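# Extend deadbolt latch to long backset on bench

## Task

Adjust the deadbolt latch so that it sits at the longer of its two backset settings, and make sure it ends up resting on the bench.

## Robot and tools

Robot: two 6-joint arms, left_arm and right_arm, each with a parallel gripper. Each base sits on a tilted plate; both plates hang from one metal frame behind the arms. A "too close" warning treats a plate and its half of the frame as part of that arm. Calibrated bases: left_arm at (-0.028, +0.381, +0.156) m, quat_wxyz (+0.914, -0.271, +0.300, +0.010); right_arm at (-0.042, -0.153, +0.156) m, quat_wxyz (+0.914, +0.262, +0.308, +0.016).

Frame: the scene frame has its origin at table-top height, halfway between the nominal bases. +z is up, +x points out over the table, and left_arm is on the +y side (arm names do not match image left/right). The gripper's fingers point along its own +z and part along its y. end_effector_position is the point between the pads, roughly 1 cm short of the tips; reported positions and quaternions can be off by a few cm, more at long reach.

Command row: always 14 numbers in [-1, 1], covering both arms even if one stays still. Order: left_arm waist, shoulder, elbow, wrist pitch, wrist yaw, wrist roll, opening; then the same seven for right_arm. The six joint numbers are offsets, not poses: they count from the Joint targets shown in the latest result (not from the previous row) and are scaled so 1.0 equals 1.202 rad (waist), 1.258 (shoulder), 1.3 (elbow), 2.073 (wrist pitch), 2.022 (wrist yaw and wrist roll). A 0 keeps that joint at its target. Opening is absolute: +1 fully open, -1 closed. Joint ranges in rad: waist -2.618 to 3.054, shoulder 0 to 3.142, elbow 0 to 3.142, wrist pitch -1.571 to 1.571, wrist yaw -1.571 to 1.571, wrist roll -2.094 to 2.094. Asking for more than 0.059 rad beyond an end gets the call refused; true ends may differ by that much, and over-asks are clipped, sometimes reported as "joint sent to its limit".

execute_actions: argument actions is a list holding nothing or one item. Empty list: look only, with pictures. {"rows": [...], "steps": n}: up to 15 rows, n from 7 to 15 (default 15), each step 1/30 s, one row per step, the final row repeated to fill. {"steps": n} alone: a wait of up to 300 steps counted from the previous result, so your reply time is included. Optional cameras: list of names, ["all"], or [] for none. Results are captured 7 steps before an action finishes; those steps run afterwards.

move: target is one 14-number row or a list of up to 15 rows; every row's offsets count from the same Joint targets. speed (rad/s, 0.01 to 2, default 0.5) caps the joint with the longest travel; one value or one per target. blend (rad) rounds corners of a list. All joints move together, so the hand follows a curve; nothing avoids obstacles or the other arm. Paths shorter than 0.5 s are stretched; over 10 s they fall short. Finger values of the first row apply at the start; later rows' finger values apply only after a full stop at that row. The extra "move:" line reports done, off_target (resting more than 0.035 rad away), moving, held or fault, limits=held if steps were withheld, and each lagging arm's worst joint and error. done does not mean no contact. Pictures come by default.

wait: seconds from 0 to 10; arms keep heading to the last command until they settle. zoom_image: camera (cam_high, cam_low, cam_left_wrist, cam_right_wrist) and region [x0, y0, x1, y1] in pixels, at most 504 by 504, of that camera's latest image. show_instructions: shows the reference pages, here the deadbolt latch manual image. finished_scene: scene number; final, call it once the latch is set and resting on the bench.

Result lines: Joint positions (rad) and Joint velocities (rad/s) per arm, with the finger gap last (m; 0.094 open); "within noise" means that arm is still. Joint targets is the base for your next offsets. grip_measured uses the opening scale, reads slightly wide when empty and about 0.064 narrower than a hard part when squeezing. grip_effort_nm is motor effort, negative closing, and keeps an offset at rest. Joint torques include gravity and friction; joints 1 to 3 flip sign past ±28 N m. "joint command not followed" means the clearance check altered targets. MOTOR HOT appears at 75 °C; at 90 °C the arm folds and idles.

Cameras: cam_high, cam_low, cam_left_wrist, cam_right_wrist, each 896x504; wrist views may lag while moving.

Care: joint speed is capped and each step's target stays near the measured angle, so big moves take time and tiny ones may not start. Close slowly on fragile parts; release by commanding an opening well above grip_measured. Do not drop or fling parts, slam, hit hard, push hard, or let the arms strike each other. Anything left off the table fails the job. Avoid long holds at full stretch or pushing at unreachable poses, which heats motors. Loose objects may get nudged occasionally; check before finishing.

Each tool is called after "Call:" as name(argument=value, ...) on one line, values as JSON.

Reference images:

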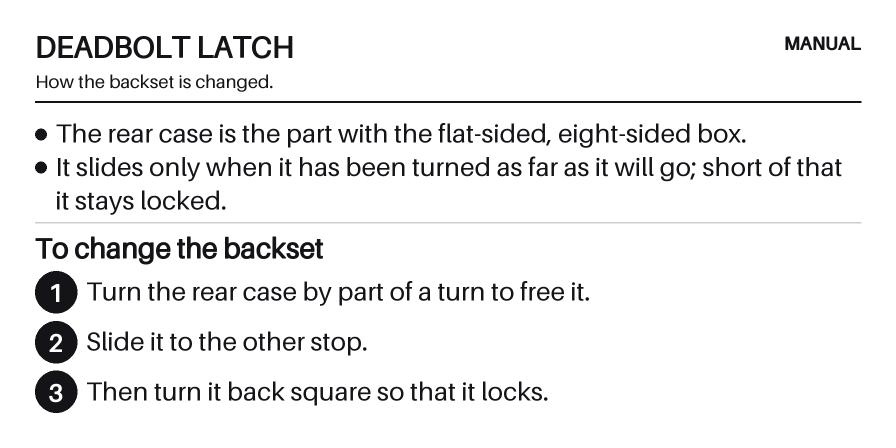

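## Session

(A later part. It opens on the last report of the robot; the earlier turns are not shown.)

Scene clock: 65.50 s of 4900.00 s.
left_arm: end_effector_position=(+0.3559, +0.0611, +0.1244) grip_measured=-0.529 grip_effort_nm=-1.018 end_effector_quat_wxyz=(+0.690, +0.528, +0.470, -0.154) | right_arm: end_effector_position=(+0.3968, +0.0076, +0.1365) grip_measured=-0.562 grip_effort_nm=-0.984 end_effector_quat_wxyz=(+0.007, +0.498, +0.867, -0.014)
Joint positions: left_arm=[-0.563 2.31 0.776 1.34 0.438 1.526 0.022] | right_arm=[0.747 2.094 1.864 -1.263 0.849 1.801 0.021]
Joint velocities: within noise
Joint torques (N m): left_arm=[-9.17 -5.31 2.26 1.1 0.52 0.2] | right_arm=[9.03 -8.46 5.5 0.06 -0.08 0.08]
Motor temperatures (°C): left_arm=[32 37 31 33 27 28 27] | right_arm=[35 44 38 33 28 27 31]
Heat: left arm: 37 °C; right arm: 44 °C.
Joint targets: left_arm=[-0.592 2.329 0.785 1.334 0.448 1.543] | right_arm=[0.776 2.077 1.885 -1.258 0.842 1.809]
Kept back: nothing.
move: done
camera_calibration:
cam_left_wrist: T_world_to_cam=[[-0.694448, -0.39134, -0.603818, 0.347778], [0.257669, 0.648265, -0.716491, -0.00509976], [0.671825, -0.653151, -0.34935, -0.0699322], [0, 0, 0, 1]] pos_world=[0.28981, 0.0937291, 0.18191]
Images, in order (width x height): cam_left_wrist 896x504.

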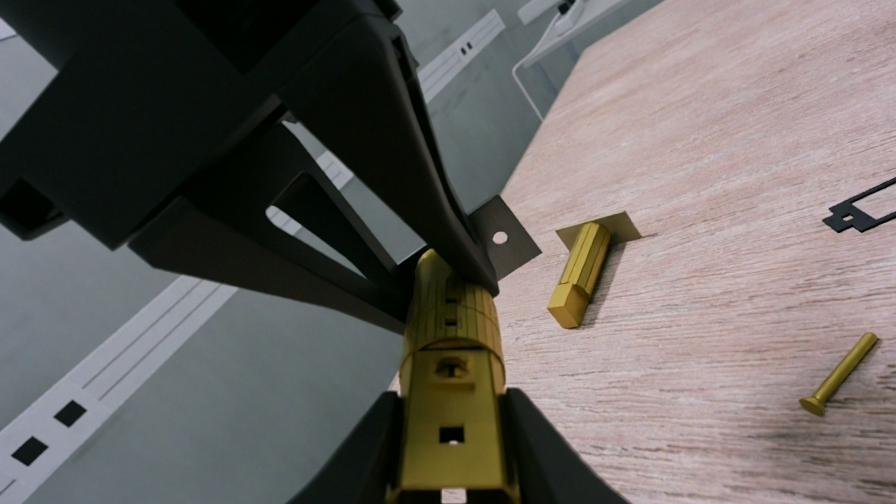

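Call:
move(target=[0,0,0,0,0,0.15,-0.8, 0,0,0,0,0,0,-0.8], speed=0.4, cameras=["cam_left_wrist"])

Scene clock: 67.20 s of 4900.00 s.
left_arm: end_effector_position=(+0.3561, +0.0612, +0.1244) grip_measured=-0.529 grip_effort_nm=-1.028 end_effector_quat_wxyz=(+0.706, +0.593, +0.385, -0.047) | right_arm: end_effector_position=(+0.3969, +0.0077, +0.1365) grip_measured=-0.562 grip_effort_nm=-0.984 end_effector_quat_wxyz=(+0.007, +0.498, +0.867, -0.013)
Joint positions: left_arm=[-0.563 2.31 0.776 1.341 0.437 1.83 0.022] | right_arm=[0.747 2.094 1.864 -1.263 0.848 1.802 0.021]
Joint velocities: within noise
Joint torques (N m): left_arm=[-9.2 -5.37 2.25 1.08 0.53 0.19] | right_arm=[9.05 -8.49 5.5 0.06 -0.08 0.07]
Motor temperatures (°C): left_arm=[33 37 31 33 27 28 27] | right_arm=[35 44 38 33 28 27 31]
Heat: left arm: 37 °C; right arm: 44 °C.
Joint targets: left_arm=[-0.592 2.329 0.785 1.334 0.448 1.846] | right_arm=[0.776 2.077 1.885 -1.259 0.842 1.809]
Kept back: nothing.
move: done
camera_calibration:
cam_left_wrist: T_world_to_cam=[[-0.503929, -0.285581, -0.815168, 0.29995], [0.422798, 0.741409, -0.52111, -0.0940287], [0.753192, -0.607254, -0.252874, -0.113777], [0, 0, 0, 1]] pos_world=[0.276605, 0.0862818, 0.166739]
Images, in order (width x height): cam_left_wrist 896x504.

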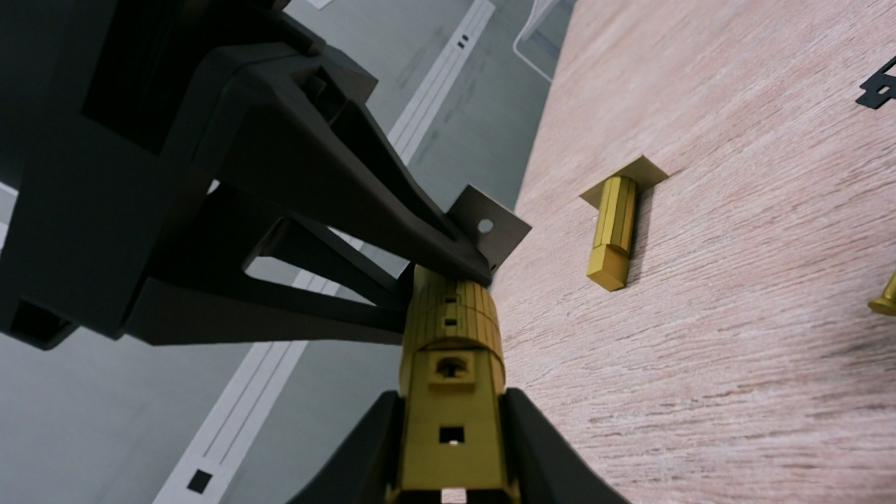

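Call:
move(target=[0,0,0,0,0,0.115,-0.8, 0,0,0,0,0,0,-0.8], speed=0.4, cameras=["cam_left_wrist","cam_right_wrist"])

Scene clock: 68.67 s of 4900.00 s.
left_arm: end_effector_position=(+0.3562, +0.0613, +0.1246) grip_measured=-0.529 grip_effort_nm=-1.023 end_effector_quat_wxyz=(+0.706, +0.633, +0.315, +0.035) | right_arm: end_effector_position=(+0.3971, +0.0080, +0.1365) grip_measured=-0.562 grip_effort_nm=-0.989 end_effector_quat_wxyz=(+0.007, +0.499, +0.866, -0.013)
Joint positions: left_arm=[-0.563 2.31 0.776 1.342 0.437 2.06 0.022] | right_arm=[0.747 2.094 1.864 -1.261 0.848 1.803 0.021]
Joint velocities: within noise
Joint torques (N m): left_arm=[-9.21 -5.29 2.24 1.06 0.54 0.17] | right_arm=[9.03 -8.46 5.52 0.04 -0.08 0.06]
Motor temperatures (°C): left_arm=[33 37 31 33 27 28 27] | right_arm=[35 44 38 33 28 27 31]
Heat: left arm: 37 °C; right arm: 44 °C.
Joint targets: left_arm=[-0.592 2.329 0.785 1.334 0.448 2.079] | right_arm=[0.776 2.077 1.885 -1.259 0.842 1.809]
Kept back: nothing.
move: done
camera_calibration:
cam_left_wrist: T_world_to_cam=[[-0.327568, -0.187964, -0.925942, 0.245196], [0.509296, 0.79032, -0.340605, -0.1504], [0.795812, -0.58315, -0.163154, -0.141652], [0, 0, 0, 1]] pos_world=[0.269644, 0.082348, 0.152699]
cam_right_wrist: T_world_to_cam=[[-0.870045, -0.492929, 0.00649693, 0.350988], [-0.448633, 0.797186, 0.404008, 0.155075], [-0.204327, 0.348591, -0.914732, 0.29174], [0, 0, 0, 1]] pos_world=[0.434557, -0.0523096, 0.201932]
Images, in order (width x height): cam_left_wrist 896x504, cam_right_wrist 896x504.

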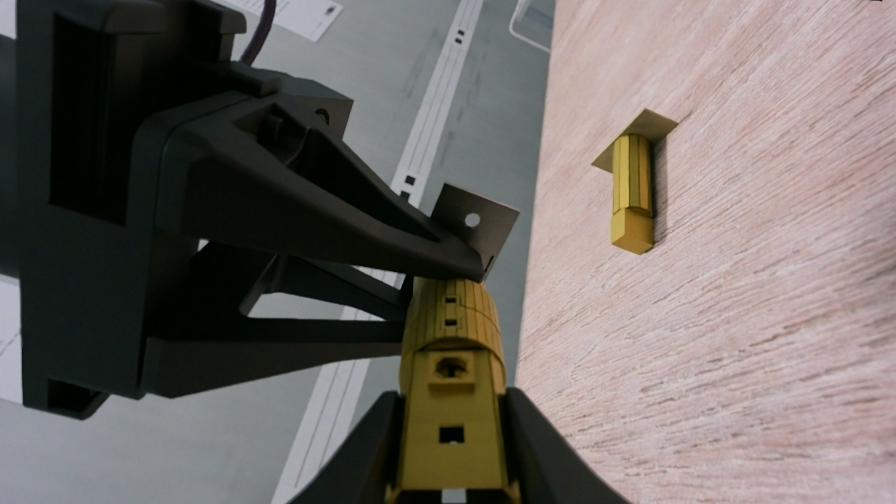

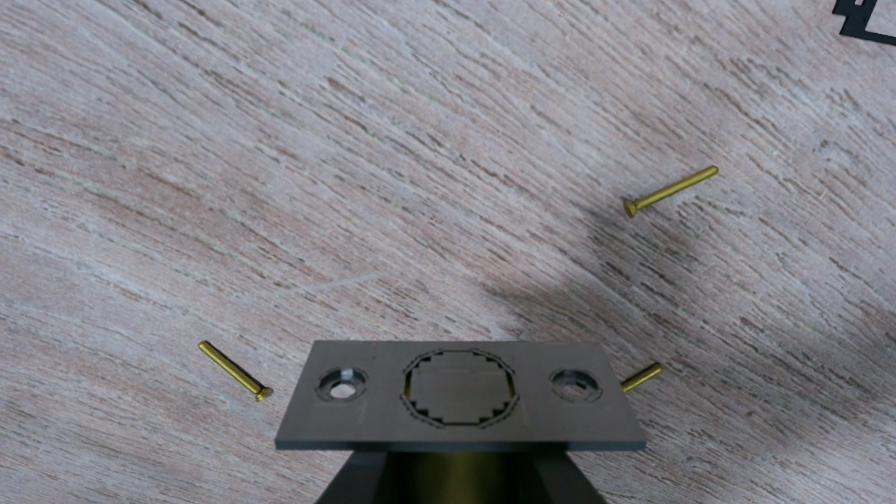

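Call:
move(target=[[0,0,0,0,0,0,0.05, 0,0,0,0,0,0,-0.8],[0,0,0,0,0,-0.777,0.05, 0,0,0,0,0,0,-0.8]], speed=1.0, cameras=["cam_left_wrist","cam_right_wrist"])

Scene clock: 72.13 s of 4900.00 s.
left_arm: end_effector_position=(+0.3559, +0.0611, +0.1242) grip_measured=+0.048 grip_effort_nm=0.100 end_effector_quat_wxyz=(+0.529, +0.234, +0.668, -0.469) | right_arm: end_effector_position=(+0.3971, +0.0080, +0.1365) grip_measured=-0.562 grip_effort_nm=-0.984 end_effector_quat_wxyz=(+0.007, +0.499, +0.866, -0.013)
Joint positions: left_arm=[-0.563 2.31 0.776 1.34 0.437 0.514 0.049] | right_arm=[0.747 2.094 1.864 -1.261 0.848 1.803 0.021]
Joint velocities: within noise
Joint torques (N m): left_arm=[-9.17 -5.33 2.24 1.1 0.54 -0.06] | right_arm=[9.02 -8.47 5.52 0.04 -0.07 0.05]
Motor temperatures (°C): left_arm=[33 37 31 33 27 28 27] | right_arm=[35 44 38 33 28 27 31]
Heat: left arm: 37 °C; right arm: 44 °C.
Joint targets: left_arm=[-0.592 2.329 0.785 1.334 0.448 0.508] | right_arm=[0.776 2.077 1.885 -1.259 0.842 1.809]
Kept back: nothing.
move: done
camera_calibration:
cam_left_wrist: T_world_to_cam=[[-0.81411, -0.458833, 0.355944, 0.275183], [-0.495386, 0.2289, -0.837972, 0.303464], [0.303014, -0.858532, -0.41365, 0.0817846], [0, 0, 0, 1]] pos_world=[0.349579, 0.127015, 0.190175]
cam_right_wrist: T_world_to_cam=[[-0.870047, -0.492924, 0.00658823, 0.35096], [-0.448521, 0.797077, 0.404347, 0.154926], [-0.204564, 0.348846, -0.914582, 0.291783], [0, 0, 0, 1]] pos_world=[0.434527, -0.0522786, 0.201904]
Images, in order (width x height): cam_left_wrist 896x504, cam_right_wrist 896x504.

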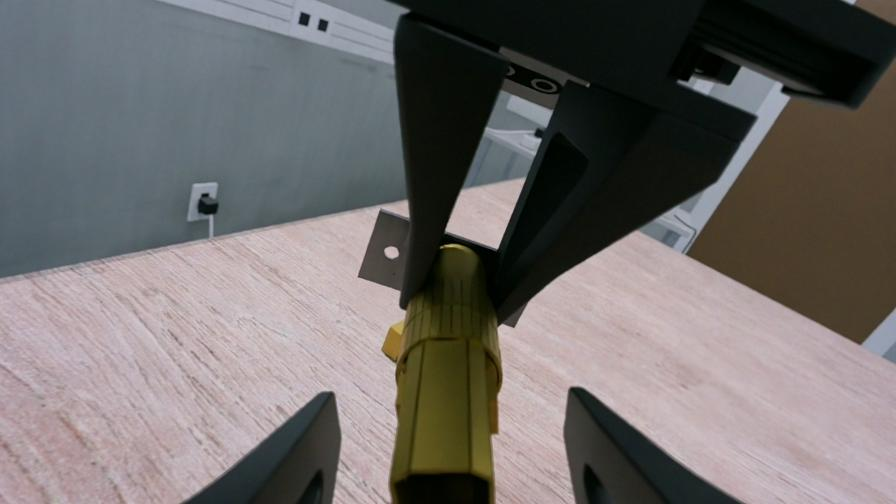

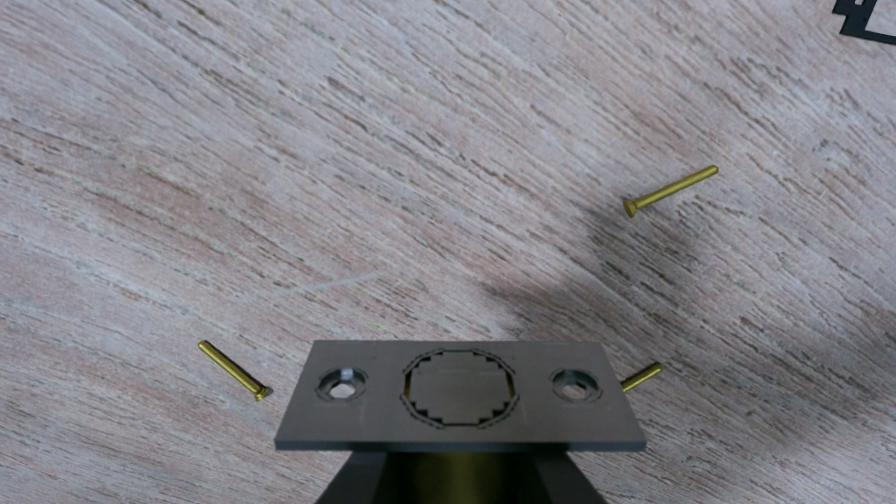

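Call:
move(target=[[0,0,0,0,0,0,-0.5, 0,0,0,0,0,0,-0.8],[0,0,0,0,0,0,-0.65, 0,0,0,0,0,0,-0.8],[0,0,0,0,0,0,-0.85, 0,0,0,0,0,0,-0.8]], speed=1.0, cameras=["cam_left_wrist"])

Call:
move(target=[0,0,0,0,0,0.2,-0.9, 0,0,0,0,0,0,-0.8], speed=0.4, cameras=["cam_left_wrist","cam_right_wrist"])

Scene clock: 75.03 s of 4900.00 s.
left_arm: end_effector_position=(+0.3561, +0.0613, +0.1237) grip_measured=-0.589 grip_effort_nm=-1.023 end_effector_quat_wxyz=(+0.529, +0.233, +0.669, -0.468) | right_arm: end_effector_position=(+0.3971, +0.0080, +0.1365) grip_measured=-0.562 grip_effort_nm=-0.984 end_effector_quat_wxyz=(+0.007, +0.499, +0.866, -0.013)
Joint positions: left_arm=[-0.563 2.31 0.776 1.34 0.434 0.512 0.019] | right_arm=[0.747 2.094 1.864 -1.261 0.848 1.803 0.021]
Joint velocities: within noise
Joint torques (N m): left_arm=[-9.1 -5.34 2.21 1.08 0.58 -0.07] | right_arm=[9.03 -8.46 5.52 0.04 -0.07 0.05]
Motor temperatures (°C): left_arm=[33 37 31 33 27 28 27] | right_arm=[35 44 38 33 28 27 31]
Heat: left arm: 37 °C; right arm: 44 °C.
Joint targets: left_arm=[-0.592 2.329 0.785 1.334 0.448 0.508] | right_arm=[0.776 2.077 1.885 -1.259 0.842 1.809]
Kept back: nothing.
move: done
camera_calibration:
cam_left_wrist: T_world_to_cam=[[-0.812504, -0.460739, 0.35715, 0.275], [-0.497776, 0.229467, -0.8364, 0.303767], [0.303408, -0.857359, -0.415788, 0.0816802], [0, 0, 0, 1]] pos_world=[0.349864, 0.127028, 0.189816]
Images, in order (width x height): cam_left_wrist 896x504.

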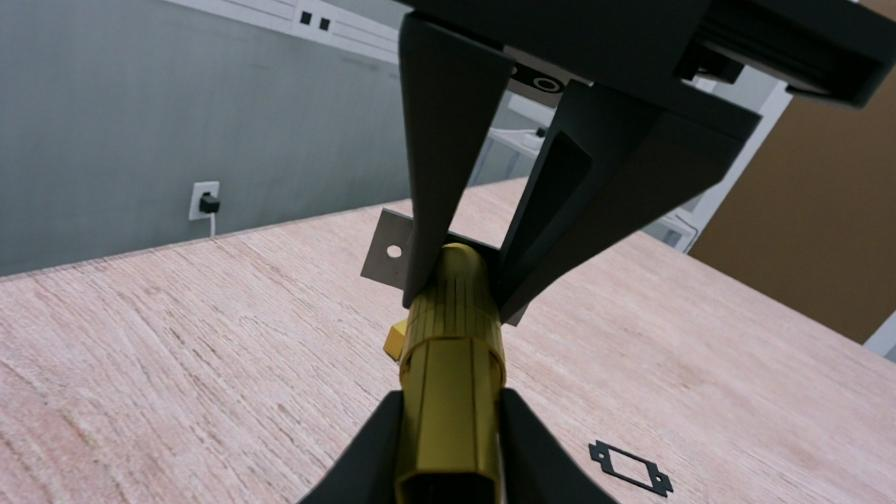

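Scene clock: 76.77 s of 4900.00 s.
left_arm: end_effector_position=(+0.3563, +0.0613, +0.1236) grip_measured=-0.589 grip_effort_nm=-1.018 end_effector_quat_wxyz=(+0.607, +0.356, +0.613, -0.359) | right_arm: end_effector_position=(+0.3971, +0.0080, +0.1365) grip_measured=-0.562 grip_effort_nm=-0.984 end_effector_quat_wxyz=(+0.007, +0.499, +0.866, -0.013)
Joint positions: left_arm=[-0.563 2.31 0.776 1.34 0.433 0.894 0.019] | right_arm=[0.747 2.094 1.864 -1.261 0.848 1.803 0.021]
Joint velocities: within noise
Joint torques (N m): left_arm=[-9.21 -5.29 2.22 1.1 0.57 0.21] | right_arm=[9.03 -8.46 5.52 0.04 -0.07 0.05]
Motor temperatures (°C): left_arm=[33 37 31 33 27 28 27] | right_arm=[35 44 38 33 28 27 31]
Heat: left arm: 37 °C; right arm: 44 °C.
Joint targets: left_arm=[-0.592 2.329 0.785 1.334 0.448 0.912] | right_arm=[0.776 2.077 1.885 -1.259 0.842 1.809]
Kept back: nothing.
move: done
camera_calibration:
cam_left_wrist: T_world_to_cam=[[-0.870223, -0.49239, -0.01626, 0.343826], [-0.206261, 0.39411, -0.895619, 0.197042], [0.447402, -0.776034, -0.444525, 0.0288993], [0, 0, 0, 1]] pos_world=[0.326918, 0.114067, 0.194912]
cam_right_wrist: T_world_to_cam=[[-0.870047, -0.492924, 0.00658823, 0.35096], [-0.448521, 0.797077, 0.404347, 0.154926], [-0.204564, 0.348846, -0.914582, 0.291783], [0, 0, 0, 1]] pos_world=[0.434527, -0.0522786, 0.201904]
Images, in order (width x height): cam_left_wrist 896x504, cam_right_wrist 896x504.

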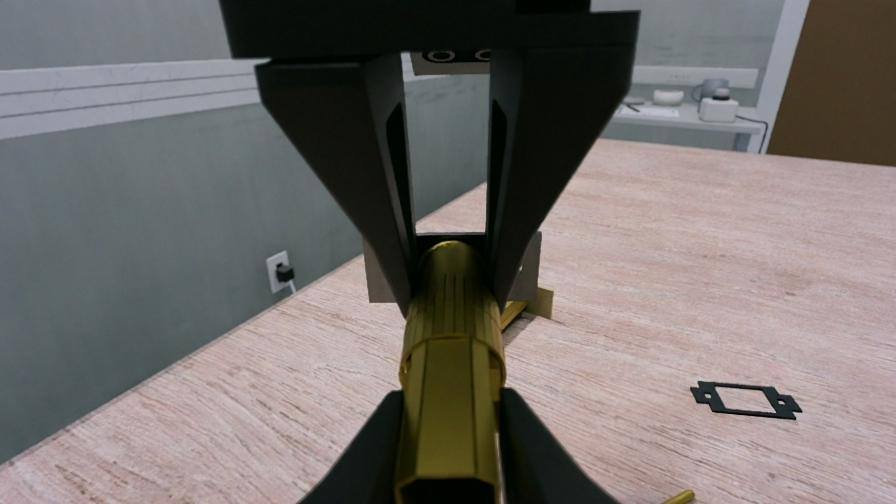

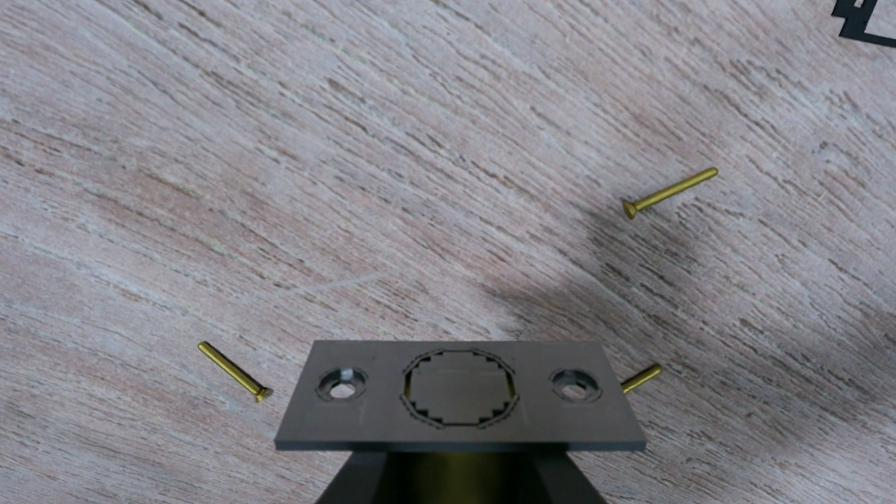

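Call:
move(target=[0,0,0,0,0,0.12,-0.9, 0,0,0,0,0,0,-0.8], speed=0.3, cameras=["cam_left_wrist","cam_right_wrist"])

Scene clock: 78.30 s of 4900.00 s.
left_arm: end_effector_position=(+0.3564, +0.0614, +0.1236) grip_measured=-0.590 grip_effort_nm=-1.023 end_effector_quat_wxyz=(+0.642, +0.418, +0.573, -0.293) | right_arm: end_effector_position=(+0.3973, +0.0081, +0.1365) grip_measured=-0.563 grip_effort_nm=-0.979 end_effector_quat_wxyz=(+0.007, +0.500, +0.866, -0.012)
Joint positions: left_arm=[-0.563 2.31 0.776 1.34 0.433 1.104 0.019] | right_arm=[0.747 2.094 1.864 -1.26 0.849 1.805 0.021]
Joint velocities: within noise
Joint torques (N m): left_arm=[-9.14 -5.26 2.22 1.07 0.61 0.6] | right_arm=[9.03 -8.46 5.52 0.03 -0.07 0.04]
Motor temperatures (°C): left_arm=[33 37 31 33 27 28 28] | right_arm=[35 44 38 33 28 27 31]
Heat: left arm: 37 °C; right arm: 44 °C.
Joint targets: left_arm=[-0.592 2.329 0.785 1.334 0.448 1.154] | right_arm=[0.776 2.077 1.885 -1.259 0.842 1.809]
Kept back: nothing.
move: off_target (left_arm); left_arm: the wrist roll is farthest, 0.051 rad from its target
camera_calibration:
cam_left_wrist: T_world_to_cam=[[-0.848155, -0.479843, -0.224464, 0.361115], [-0.0435484, 0.485439, -0.873186, 0.130715], [0.527955, -0.730822, -0.432624, -0.00403577], [0, 0, 0, 1]] pos_world=[0.314104, 0.106875, 0.19345]
cam_right_wrist: T_world_to_cam=[[-0.871212, -0.490876, 0.00561153, 0.351781], [-0.447106, 0.798145, 0.403807, 0.154502], [-0.202698, 0.349292, -0.914827, 0.291104], [0, 0, 0, 1]] pos_world=[0.43456, -0.052315, 0.201947]
Images, in order (width x height): cam_left_wrist 896x504, cam_right_wrist 896x504.

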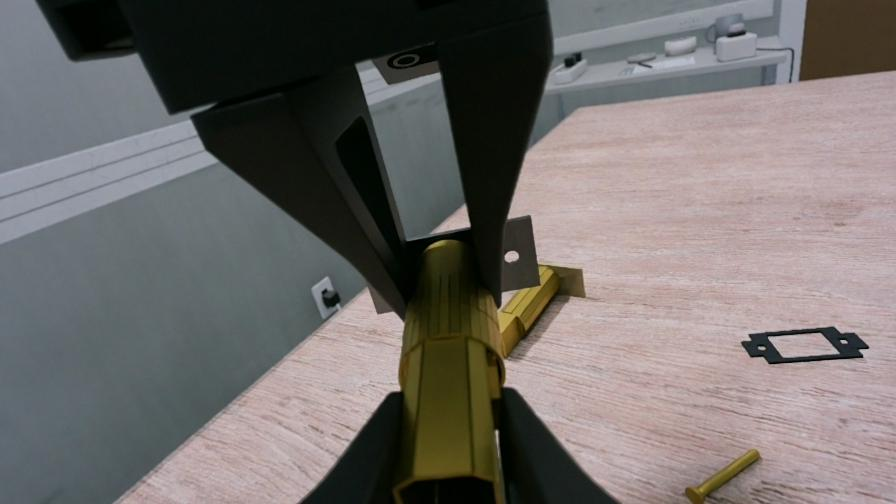

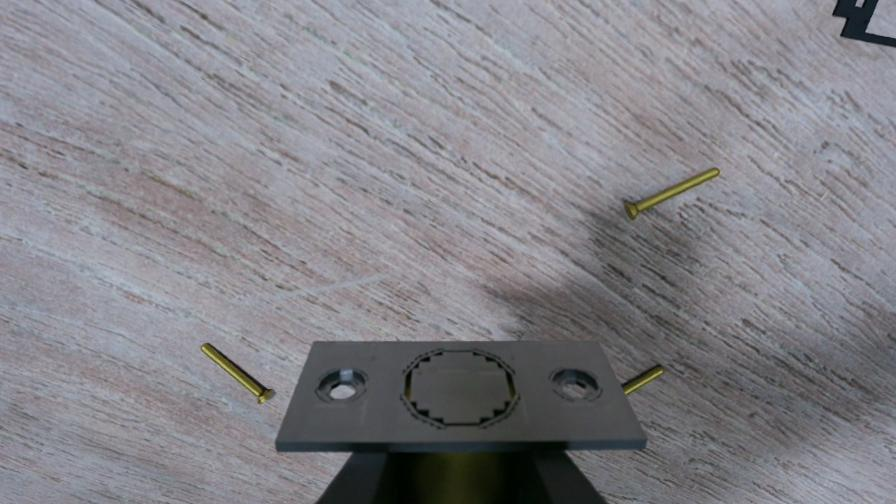

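Call:
move(target=[0.039,-0.051,-0.046,0.02,0.011,0.002,-0.9, 0,0,0,0,0,0,-0.8], speed=0.1, cameras=["cam_left_wrist","cam_right_wrist"])

Scene clock: 79.83 s of 4900.00 s.
left_arm: end_effector_position=(+0.3529, +0.0707, +0.1263) grip_measured=-0.589 grip_effort_nm=-1.023 end_effector_quat_wxyz=(+0.648, +0.418, +0.567, -0.290) | right_arm: end_effector_position=(+0.3945, +0.0155, +0.1384) grip_measured=-0.563 grip_effort_nm=-0.984 end_effector_quat_wxyz=(-0.006, +0.502, +0.865, -0.002)
Joint positions: left_arm=[-0.55 2.289 0.737 1.367 0.452 1.115 0.019] | right_arm=[0.754 2.094 1.864 -1.248 0.818 1.805 0.021]
Joint velocities: within noise
Joint torques (N m): left_arm=[-6.06 -8.81 0.55 1.21 0.59 0.51] | right_arm=[8.53 -8.47 5.52 -0.07 0.24 0.04]
Motor temperatures (°C): left_arm=[33 37 30 33 27 28 28] | right_arm=[36 44 38 33 28 27 31]
Heat: left arm: 37 °C; right arm: 44 °C.
Joint targets: left_arm=[-0.545 2.264 0.725 1.376 0.470 1.158] | right_arm=[0.776 2.077 1.885 -1.259 0.842 1.809]
Kept back: nothing.
move: off_target (left_arm); left_arm: the wrist roll is farthest, 0.043 rad from its target
camera_calibration:
cam_left_wrist: T_world_to_cam=[[-0.843278, -0.482629, -0.236541, 0.363234], [-0.0305216, 0.482385, -0.875427, 0.124289], [0.53661, -0.731009, -0.421516, 0.00131896], [0, 0, 0, 1]] pos_world=[0.309393, 0.116316, 0.195282]
cam_right_wrist: T_world_to_cam=[[-0.873358, -0.487079, 0.000956976, 0.354408], [-0.43848, 0.78707, 0.433884, 0.139158], [-0.212089, 0.378517, -0.900968, 0.290998], [0, 0, 0, 1]] pos_world=[0.432261, -0.0470498, 0.201462]
Images, in order (width x height): cam_left_wrist 896x504, cam_right_wrist 896x504.

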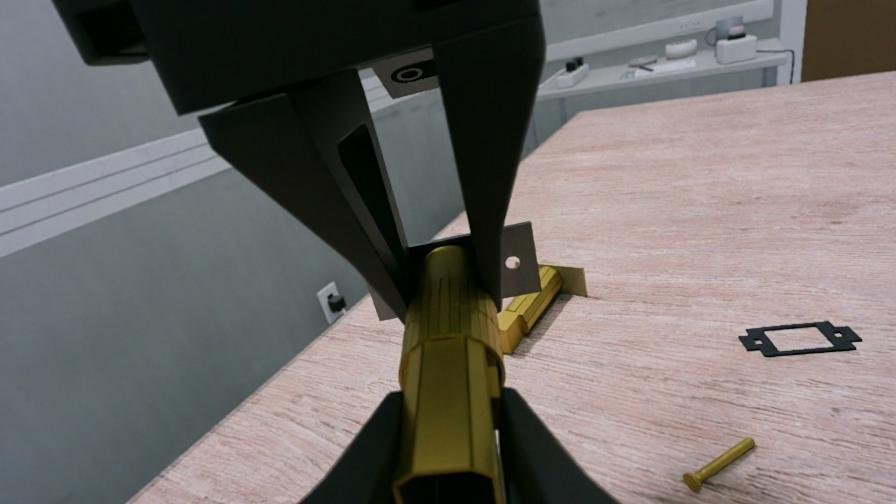

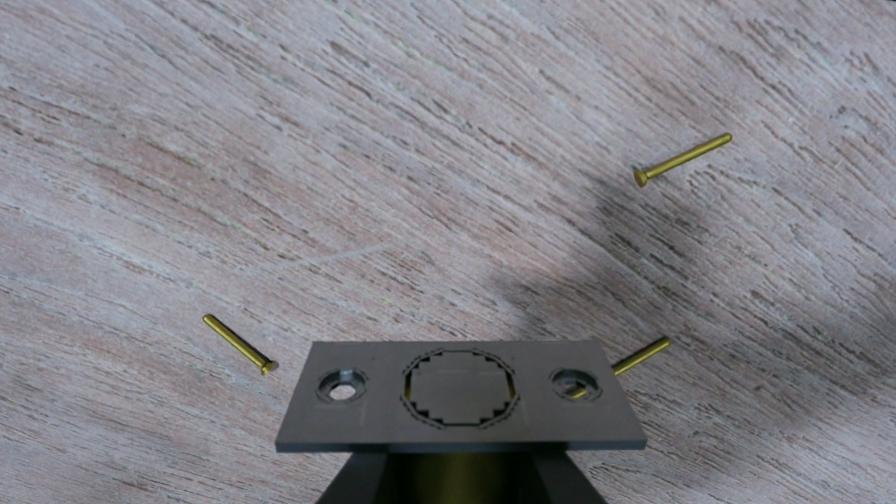

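Call:
move(target=[0.012,-0.013,-0.027,0.009,0.007,0.0,-0.9, 0,0,0,0,0,0,-0.8], speed=0.1, cameras=["cam_left_wrist","cam_right_wrist"])

Scene clock: 81.03 s of 4900.00 s.
left_arm: end_effector_position=(+0.3493, +0.0777, +0.1289) grip_measured=-0.589 grip_effort_nm=-1.023 end_effector_quat_wxyz=(+0.651, +0.418, +0.563, -0.291) | right_arm: end_effector_position=(+0.3914, +0.0218, +0.1403) grip_measured=-0.563 grip_effort_nm=-0.984 end_effector_quat_wxyz=(-0.018, +0.503, +0.864, +0.006)
Joint positions: left_arm=[-0.54 2.273 0.706 1.386 0.471 1.118 0.019] | right_arm=[0.759 2.094 1.864 -1.242 0.79 1.805 0.021]
Joint velocities: within noise
Joint torques (N m): left_arm=[-5.46 -8.75 -0.01 1.22 0.55 0.48] | right_arm=[8.1 -8.44 5.53 -0.12 0.54 0.04]
Motor temperatures (°C): left_arm=[33 37 30 33 27 28 28] | right_arm=[35 44 38 33 28 27 31]
Heat: left arm: 37 °C; right arm: 44 °C.
Joint targets: left_arm=[-0.530 2.248 0.690 1.395 0.484 1.158] | right_arm=[0.776 2.077 1.885 -1.259 0.841 1.809]
Kept back: nothing.
move: off_target (left_arm, right_arm); left_arm: the wrist roll is farthest, 0.040 rad from its target; right_arm: the wrist yaw is farthest, 0.052 rad from its target
camera_calibration:
cam_left_wrist: T_world_to_cam=[[-0.842181, -0.482711, -0.240252, 0.364246], [-0.0221763, 0.476207, -0.879053, 0.121142], [0.538739, -0.734994, -0.411757, 0.00779064], [0, 0, 0, 1]] pos_world=[0.30525, 0.123863, 0.197209]
cam_right_wrist: T_world_to_cam=[[-0.873844, -0.486207, -0.000431471, 0.355086], [-0.431708, 0.775486, 0.460707, 0.12589], [-0.223664, 0.402772, -0.887552, 0.29175], [0, 0, 0, 1]] pos_world=[0.429892, -0.0424894, 0.201098]
Images, in order (width x height): cam_left_wrist 896x504, cam_right_wrist 896x504.

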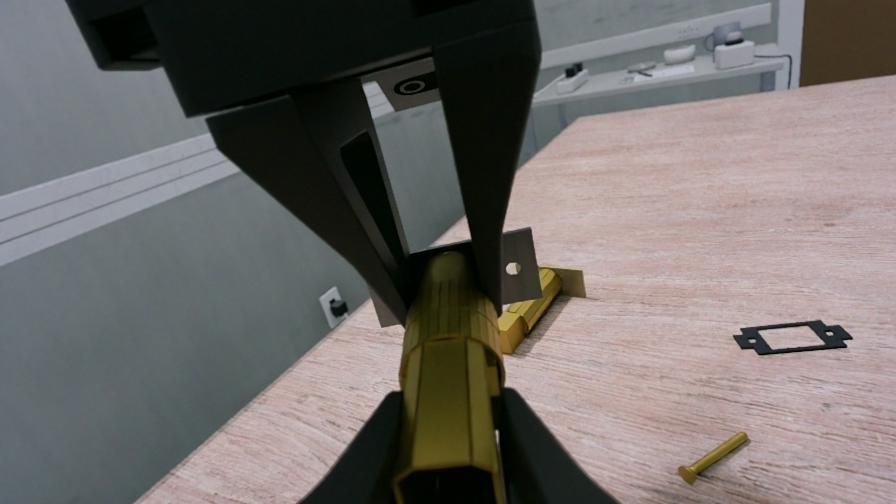

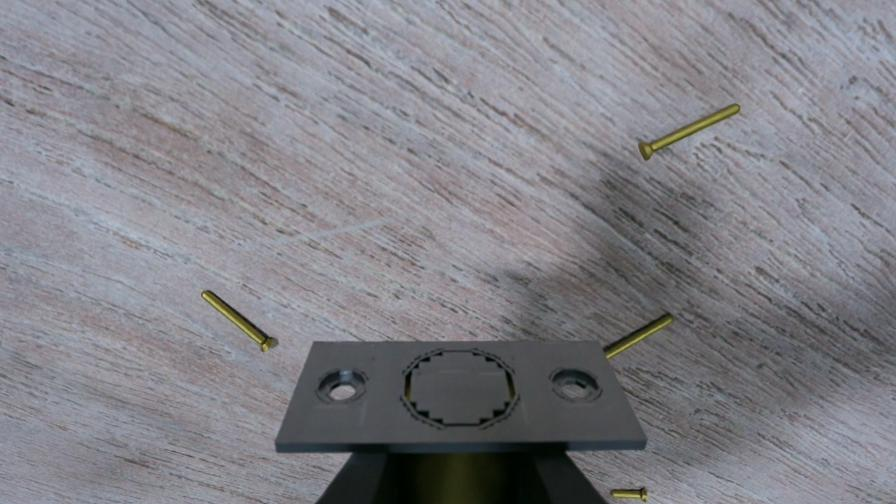

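Call:
move(target=[0,0,0,0,0,0.06,-1, 0,0,0,0,0,0,-1], speed=0.2, cameras=["cam_left_wrist","cam_right_wrist"])

Scene clock: 82.73 s of 4900.00 s.
left_arm: end_effector_position=(+0.3492, +0.0778, +0.1292) grip_measured=-0.582 grip_effort_nm=-1.028 end_effector_quat_wxyz=(+0.664, +0.443, +0.542, -0.262) | right_arm: end_effector_position=(+0.3916, +0.0221, +0.1404) grip_measured=-0.563 grip_effort_nm=-0.989 end_effector_quat_wxyz=(-0.018, +0.500, +0.866, +0.007)
Joint positions: left_arm=[-0.539 2.273 0.706 1.387 0.476 1.209 0.02] | right_arm=[0.76 2.094 1.864 -1.24 0.79 1.799 0.021]
Joint velocities: within noise
Joint torques (N m): left_arm=[-5.75 -8.75 -0.05 1.21 0.5 0.83] | right_arm=[8.09 -8.42 5.57 -0.13 0.54 0.1]
Motor temperatures (°C): left_arm=[33 37 30 33 27 28 28] | right_arm=[35 44 38 33 28 27 31]
Heat: left arm: 37 °C; right arm: 44 °C.
Joint targets: left_arm=[-0.530 2.248 0.690 1.395 0.484 1.280] | right_arm=[0.776 2.077 1.885 -1.259 0.842 1.809]
Kept back: nothing.
move: off_target (left_arm, right_arm); left_arm: the wrist roll is farthest, 0.070 rad from its target; right_arm: the wrist yaw is farthest, 0.051 rad from its target
camera_calibration:
cam_left_wrist: T_world_to_cam=[[-0.819292, -0.470815, -0.327253, 0.366571], [0.0476695, 0.51284, -0.85716, 0.0912213], [0.571392, -0.717864, -0.397722, -0.00649757], [0, 0, 0, 1]] pos_world=[0.299692, 0.121141, 0.195568]
cam_right_wrist: T_world_to_cam=[[-0.871287, -0.49077, -0.00192845, 0.354705], [-0.43627, 0.77272, 0.461056, 0.127464], [-0.224782, 0.402553, -0.887369, 0.292181], [0, 0, 0, 1]] pos_world=[0.430336, -0.0420339, 0.201189]
Images, in order (width x height): cam_left_wrist 896x504, cam_right_wrist 896x504.

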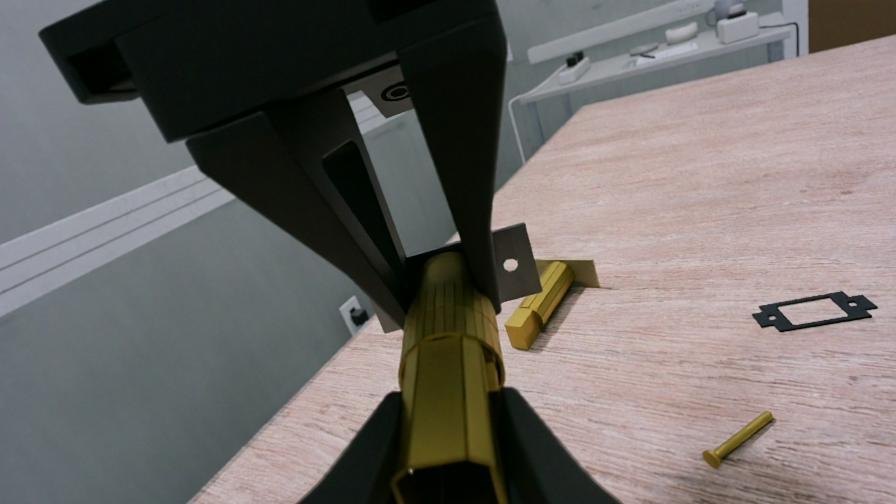

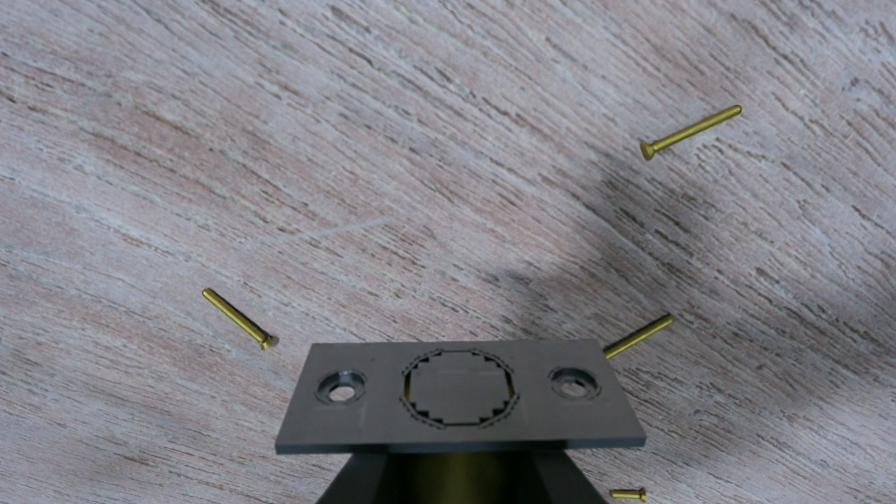

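Call:
move(target=[0,0,0,0,0,-0.075,-1, 0,0,0,0,0,0,-1], speed=0.2, cameras=["cam_left_wrist","cam_right_wrist"])

Scene clock: 84.43 s of 4900.00 s.
left_arm: end_effector_position=(+0.3486, +0.0793, +0.1286) grip_measured=-0.582 grip_effort_nm=-1.018 end_effector_quat_wxyz=(+0.654, +0.421, +0.560, -0.286) | right_arm: end_effector_position=(+0.3925, +0.0211, +0.1403) grip_measured=-0.563 grip_effort_nm=-0.984 end_effector_quat_wxyz=(-0.014, +0.500, +0.866, +0.006)
Joint positions: left_arm=[-0.536 2.273 0.7 1.394 0.476 1.133 0.02] | right_arm=[0.76 2.094 1.864 -1.24 0.798 1.799 0.021]
Joint velocities: within noise
Joint torques (N m): left_arm=[-5.78 -8.77 0.55 1.14 0.52 -0.02] | right_arm=[8.08 -8.44 5.55 -0.13 0.44 0.1]
Motor temperatures (°C): left_arm=[33 37 30 33 27 28 28] | right_arm=[35 44 38 32 28 27 31]
Heat: left arm: 37 °C; right arm: 44 °C.
Joint targets: left_arm=[-0.530 2.248 0.690 1.394 0.484 1.128] | right_arm=[0.776 2.077 1.885 -1.259 0.842 1.809]
Kept back: nothing.
move: off_target (right_arm); right_arm: the wrist yaw is farthest, 0.044 rad from its target
camera_calibration:
cam_left_wrist: T_world_to_cam=[[-0.838136, -0.48244, -0.254518, 0.364704], [-0.0107228, 0.481093, -0.876604, 0.115372], [0.545356, -0.731984, -0.408395, 0.006214], [0, 0, 0, 1]] pos_world=[0.30352, 0.124992, 0.196497]
cam_right_wrist: T_world_to_cam=[[-0.871283, -0.490767, -0.00381344, 0.355304], [-0.438753, 0.775411, 0.45413, 0.130608], [-0.219915, 0.397349, -0.890927, 0.291474], [0, 0, 0, 1]] pos_world=[0.430974, -0.0427203, 0.201725]
Images, in order (width x height): cam_left_wrist 896x504, cam_right_wrist 896x504.

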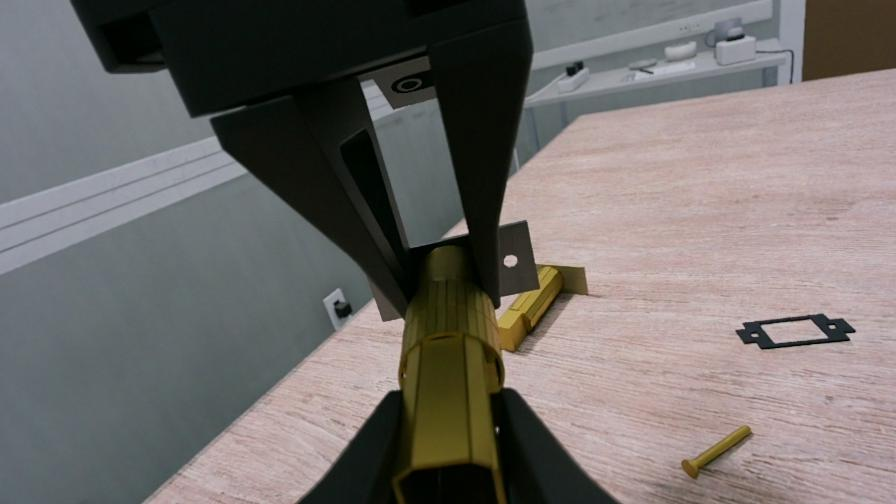

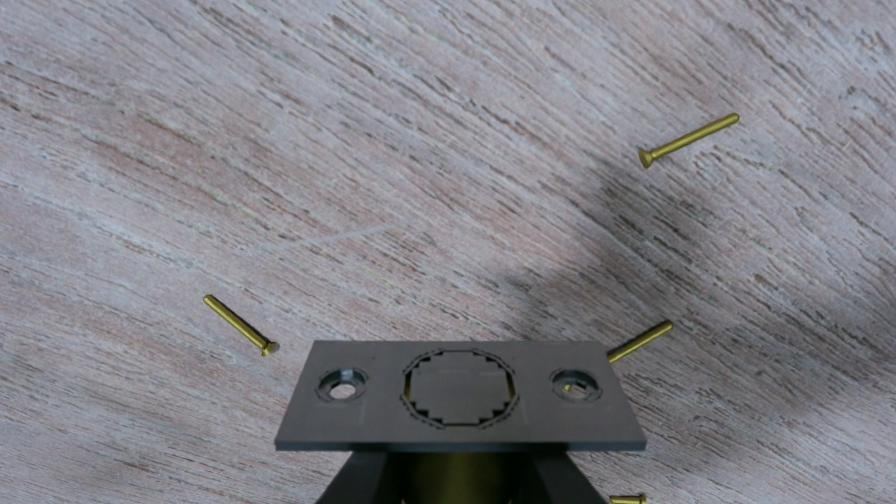

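Call:
move(target=[0.012,-0.013,-0.027,0.009,0.007,-0.005,-1, 0,0,0,0,0,0,-1], speed=0.1, cameras=["cam_left_wrist","cam_right_wrist"])

Scene clock: 85.47 s of 4900.00 s.
left_arm: end_effector_position=(+0.3445, +0.0862, +0.1288) grip_measured=-0.582 grip_effort_nm=-1.023 end_effector_quat_wxyz=(+0.653, +0.418, +0.562, -0.289) | right_arm: end_effector_position=(+0.3912, +0.0224, +0.1404) grip_measured=-0.563 grip_effort_nm=-0.984 end_effector_quat_wxyz=(-0.019, +0.501, +0.865, +0.007)
Joint positions: left_arm=[-0.525 2.258 0.669 1.41 0.487 1.125 0.02] | right_arm=[0.76 2.094 1.864 -1.24 0.787 1.799 0.021]
Joint velocities: within noise
Joint torques (N m): left_arm=[-5.39 -8.69 -0.05 1.17 0.53 -0.09] | right_arm=[8.08 -8.43 5.55 -0.13 0.58 0.1]
Motor temperatures (°C): left_arm=[33 37 30 33 27 28 28] | right_arm=[35 44 38 32 28 27 31]
Heat: left arm: 37 °C; right arm: 44 °C.
Joint targets: left_arm=[-0.516 2.231 0.654 1.413 0.498 1.118] | right_arm=[0.776 2.077 1.885 -1.259 0.842 1.809]
Kept back: nothing.
move: off_target (right_arm); right_arm: the wrist yaw is farthest, 0.055 rad from its target
camera_calibration:
cam_left_wrist: T_world_to_cam=[[-0.840347, -0.483468, -0.245102, 0.364401], [-0.0177348, 0.476458, -0.879018, 0.115318], [0.541758, -0.734334, -0.408964, 0.0151036], [0, 0, 0, 1]] pos_world=[0.300086, 0.132323, 0.196859]
cam_right_wrist: T_world_to_cam=[[-0.871473, -0.490441, -0.00128449, 0.354568], [-0.435135, 0.771984, 0.463355, 0.126294], [-0.226257, 0.404361, -0.886172, 0.292354], [0, 0, 0, 1]] pos_world=[0.430099, -0.0418186, 0.201012]
Images, in order (width x height): cam_left_wrist 896x504, cam_right_wrist 896x504.

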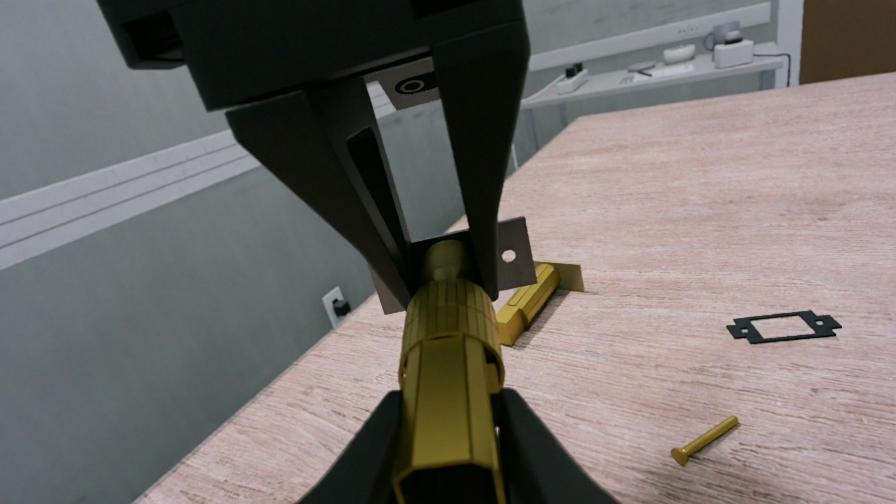

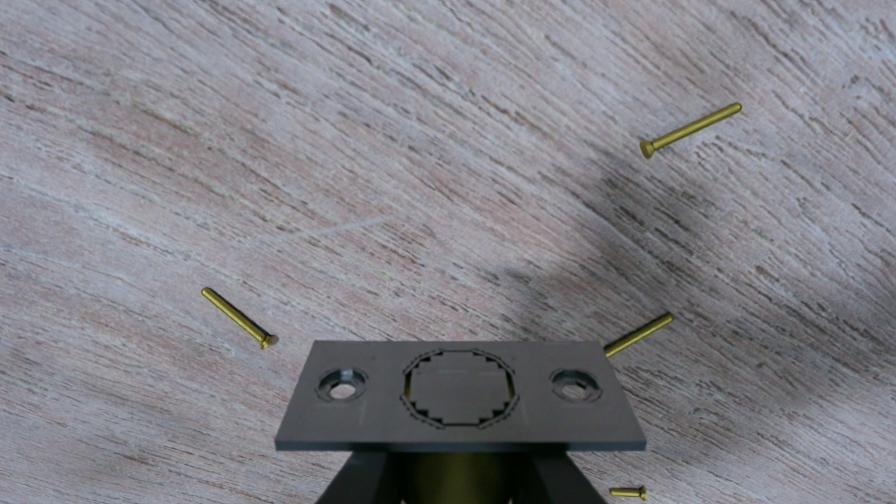

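Call:
move(target=[0.010,-0.011,-0.023,0.008,0.006,-0.0,-1, 0,0,0,0,0,0,-1], speed=0.1, cameras=["cam_left_wrist","cam_right_wrist"])

Scene clock: 86.47 s of 4900.00 s.
left_arm: end_effector_position=(+0.3408, +0.0916, +0.1302) grip_measured=-0.582 grip_effort_nm=-1.023 end_effector_quat_wxyz=(+0.653, +0.417, +0.561, -0.293) | right_arm: end_effector_position=(+0.3887, +0.0269, +0.1415) grip_measured=-0.563 grip_effort_nm=-0.984 end_effector_quat_wxyz=(-0.030, +0.501, +0.865, +0.013)
Joint positions: left_arm=[-0.517 2.244 0.644 1.421 0.502 1.122 0.02] | right_arm=[0.763 2.094 1.864 -1.236 0.764 1.799 0.021]
Joint velocities: within noise
Joint torques (N m): left_arm=[-4.9 -8.54 -0.44 1.22 0.49 -0.03] | right_arm=[7.88 -8.42 5.53 -0.17 0.82 0.1]
Motor temperatures (°C): left_arm=[33 37 30 33 27 28 28] | right_arm=[35 44 38 32 28 27 31]
Heat: left arm: 37 °C; right arm: 44 °C.
Joint targets: left_arm=[-0.504 2.218 0.625 1.430 0.511 1.118] | right_arm=[0.776 2.077 1.885 -1.259 0.842 1.809]
Kept back: nothing.
move: off_target (right_arm); right_arm: the wrist yaw is farthest, 0.078 rad from its target
camera_calibration:
cam_left_wrist: T_world_to_cam=[[-0.842843, -0.481675, -0.240009, 0.364225], [-0.0179484, 0.470893, -0.882008, 0.114886], [0.53786, -0.739086, -0.405534, 0.0229355], [0, 0, 0, 1]] pos_world=[0.296711, 0.138291, 0.198048]
cam_right_wrist: T_world_to_cam=[[-0.871935, -0.489622, -0.000747276, 0.354646], [-0.428696, 0.762696, 0.484267, 0.116012], [-0.236538, 0.422569, -0.87492, 0.292915], [0, 0, 0, 1]] pos_world=[0.428247, -0.0386161, 0.200362]
Images, in order (width x height): cam_left_wrist 896x504, cam_right_wrist 896x504.

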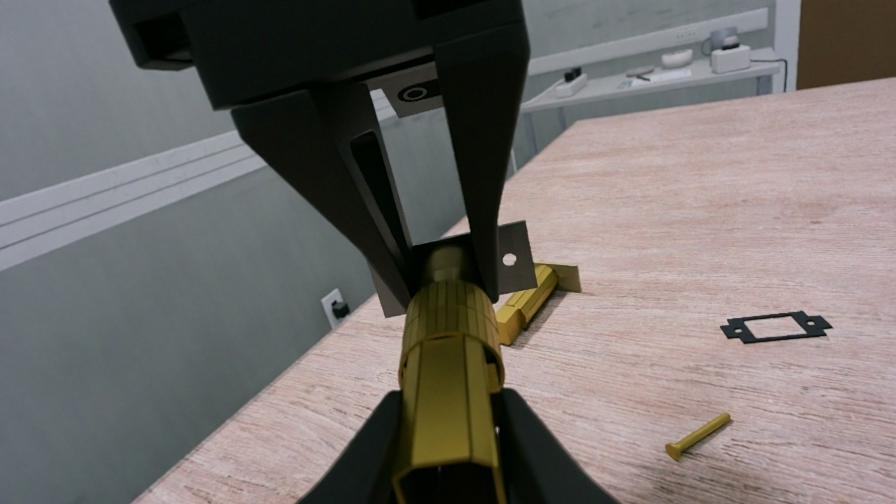

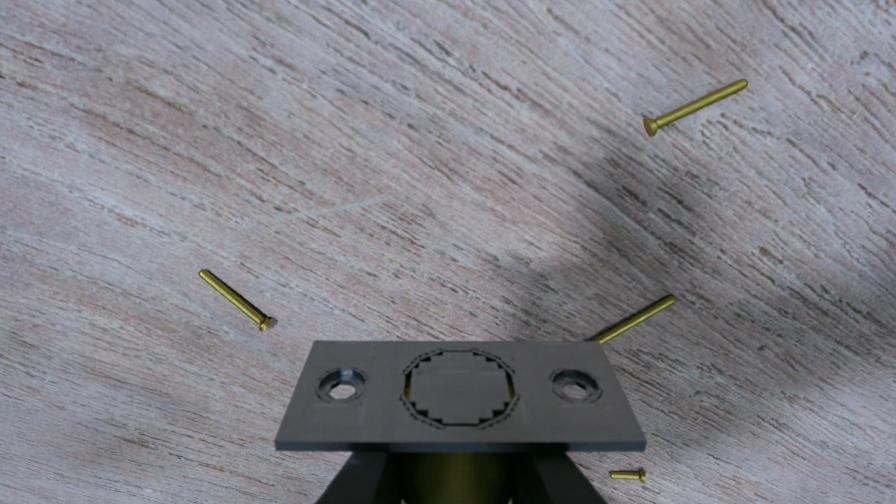

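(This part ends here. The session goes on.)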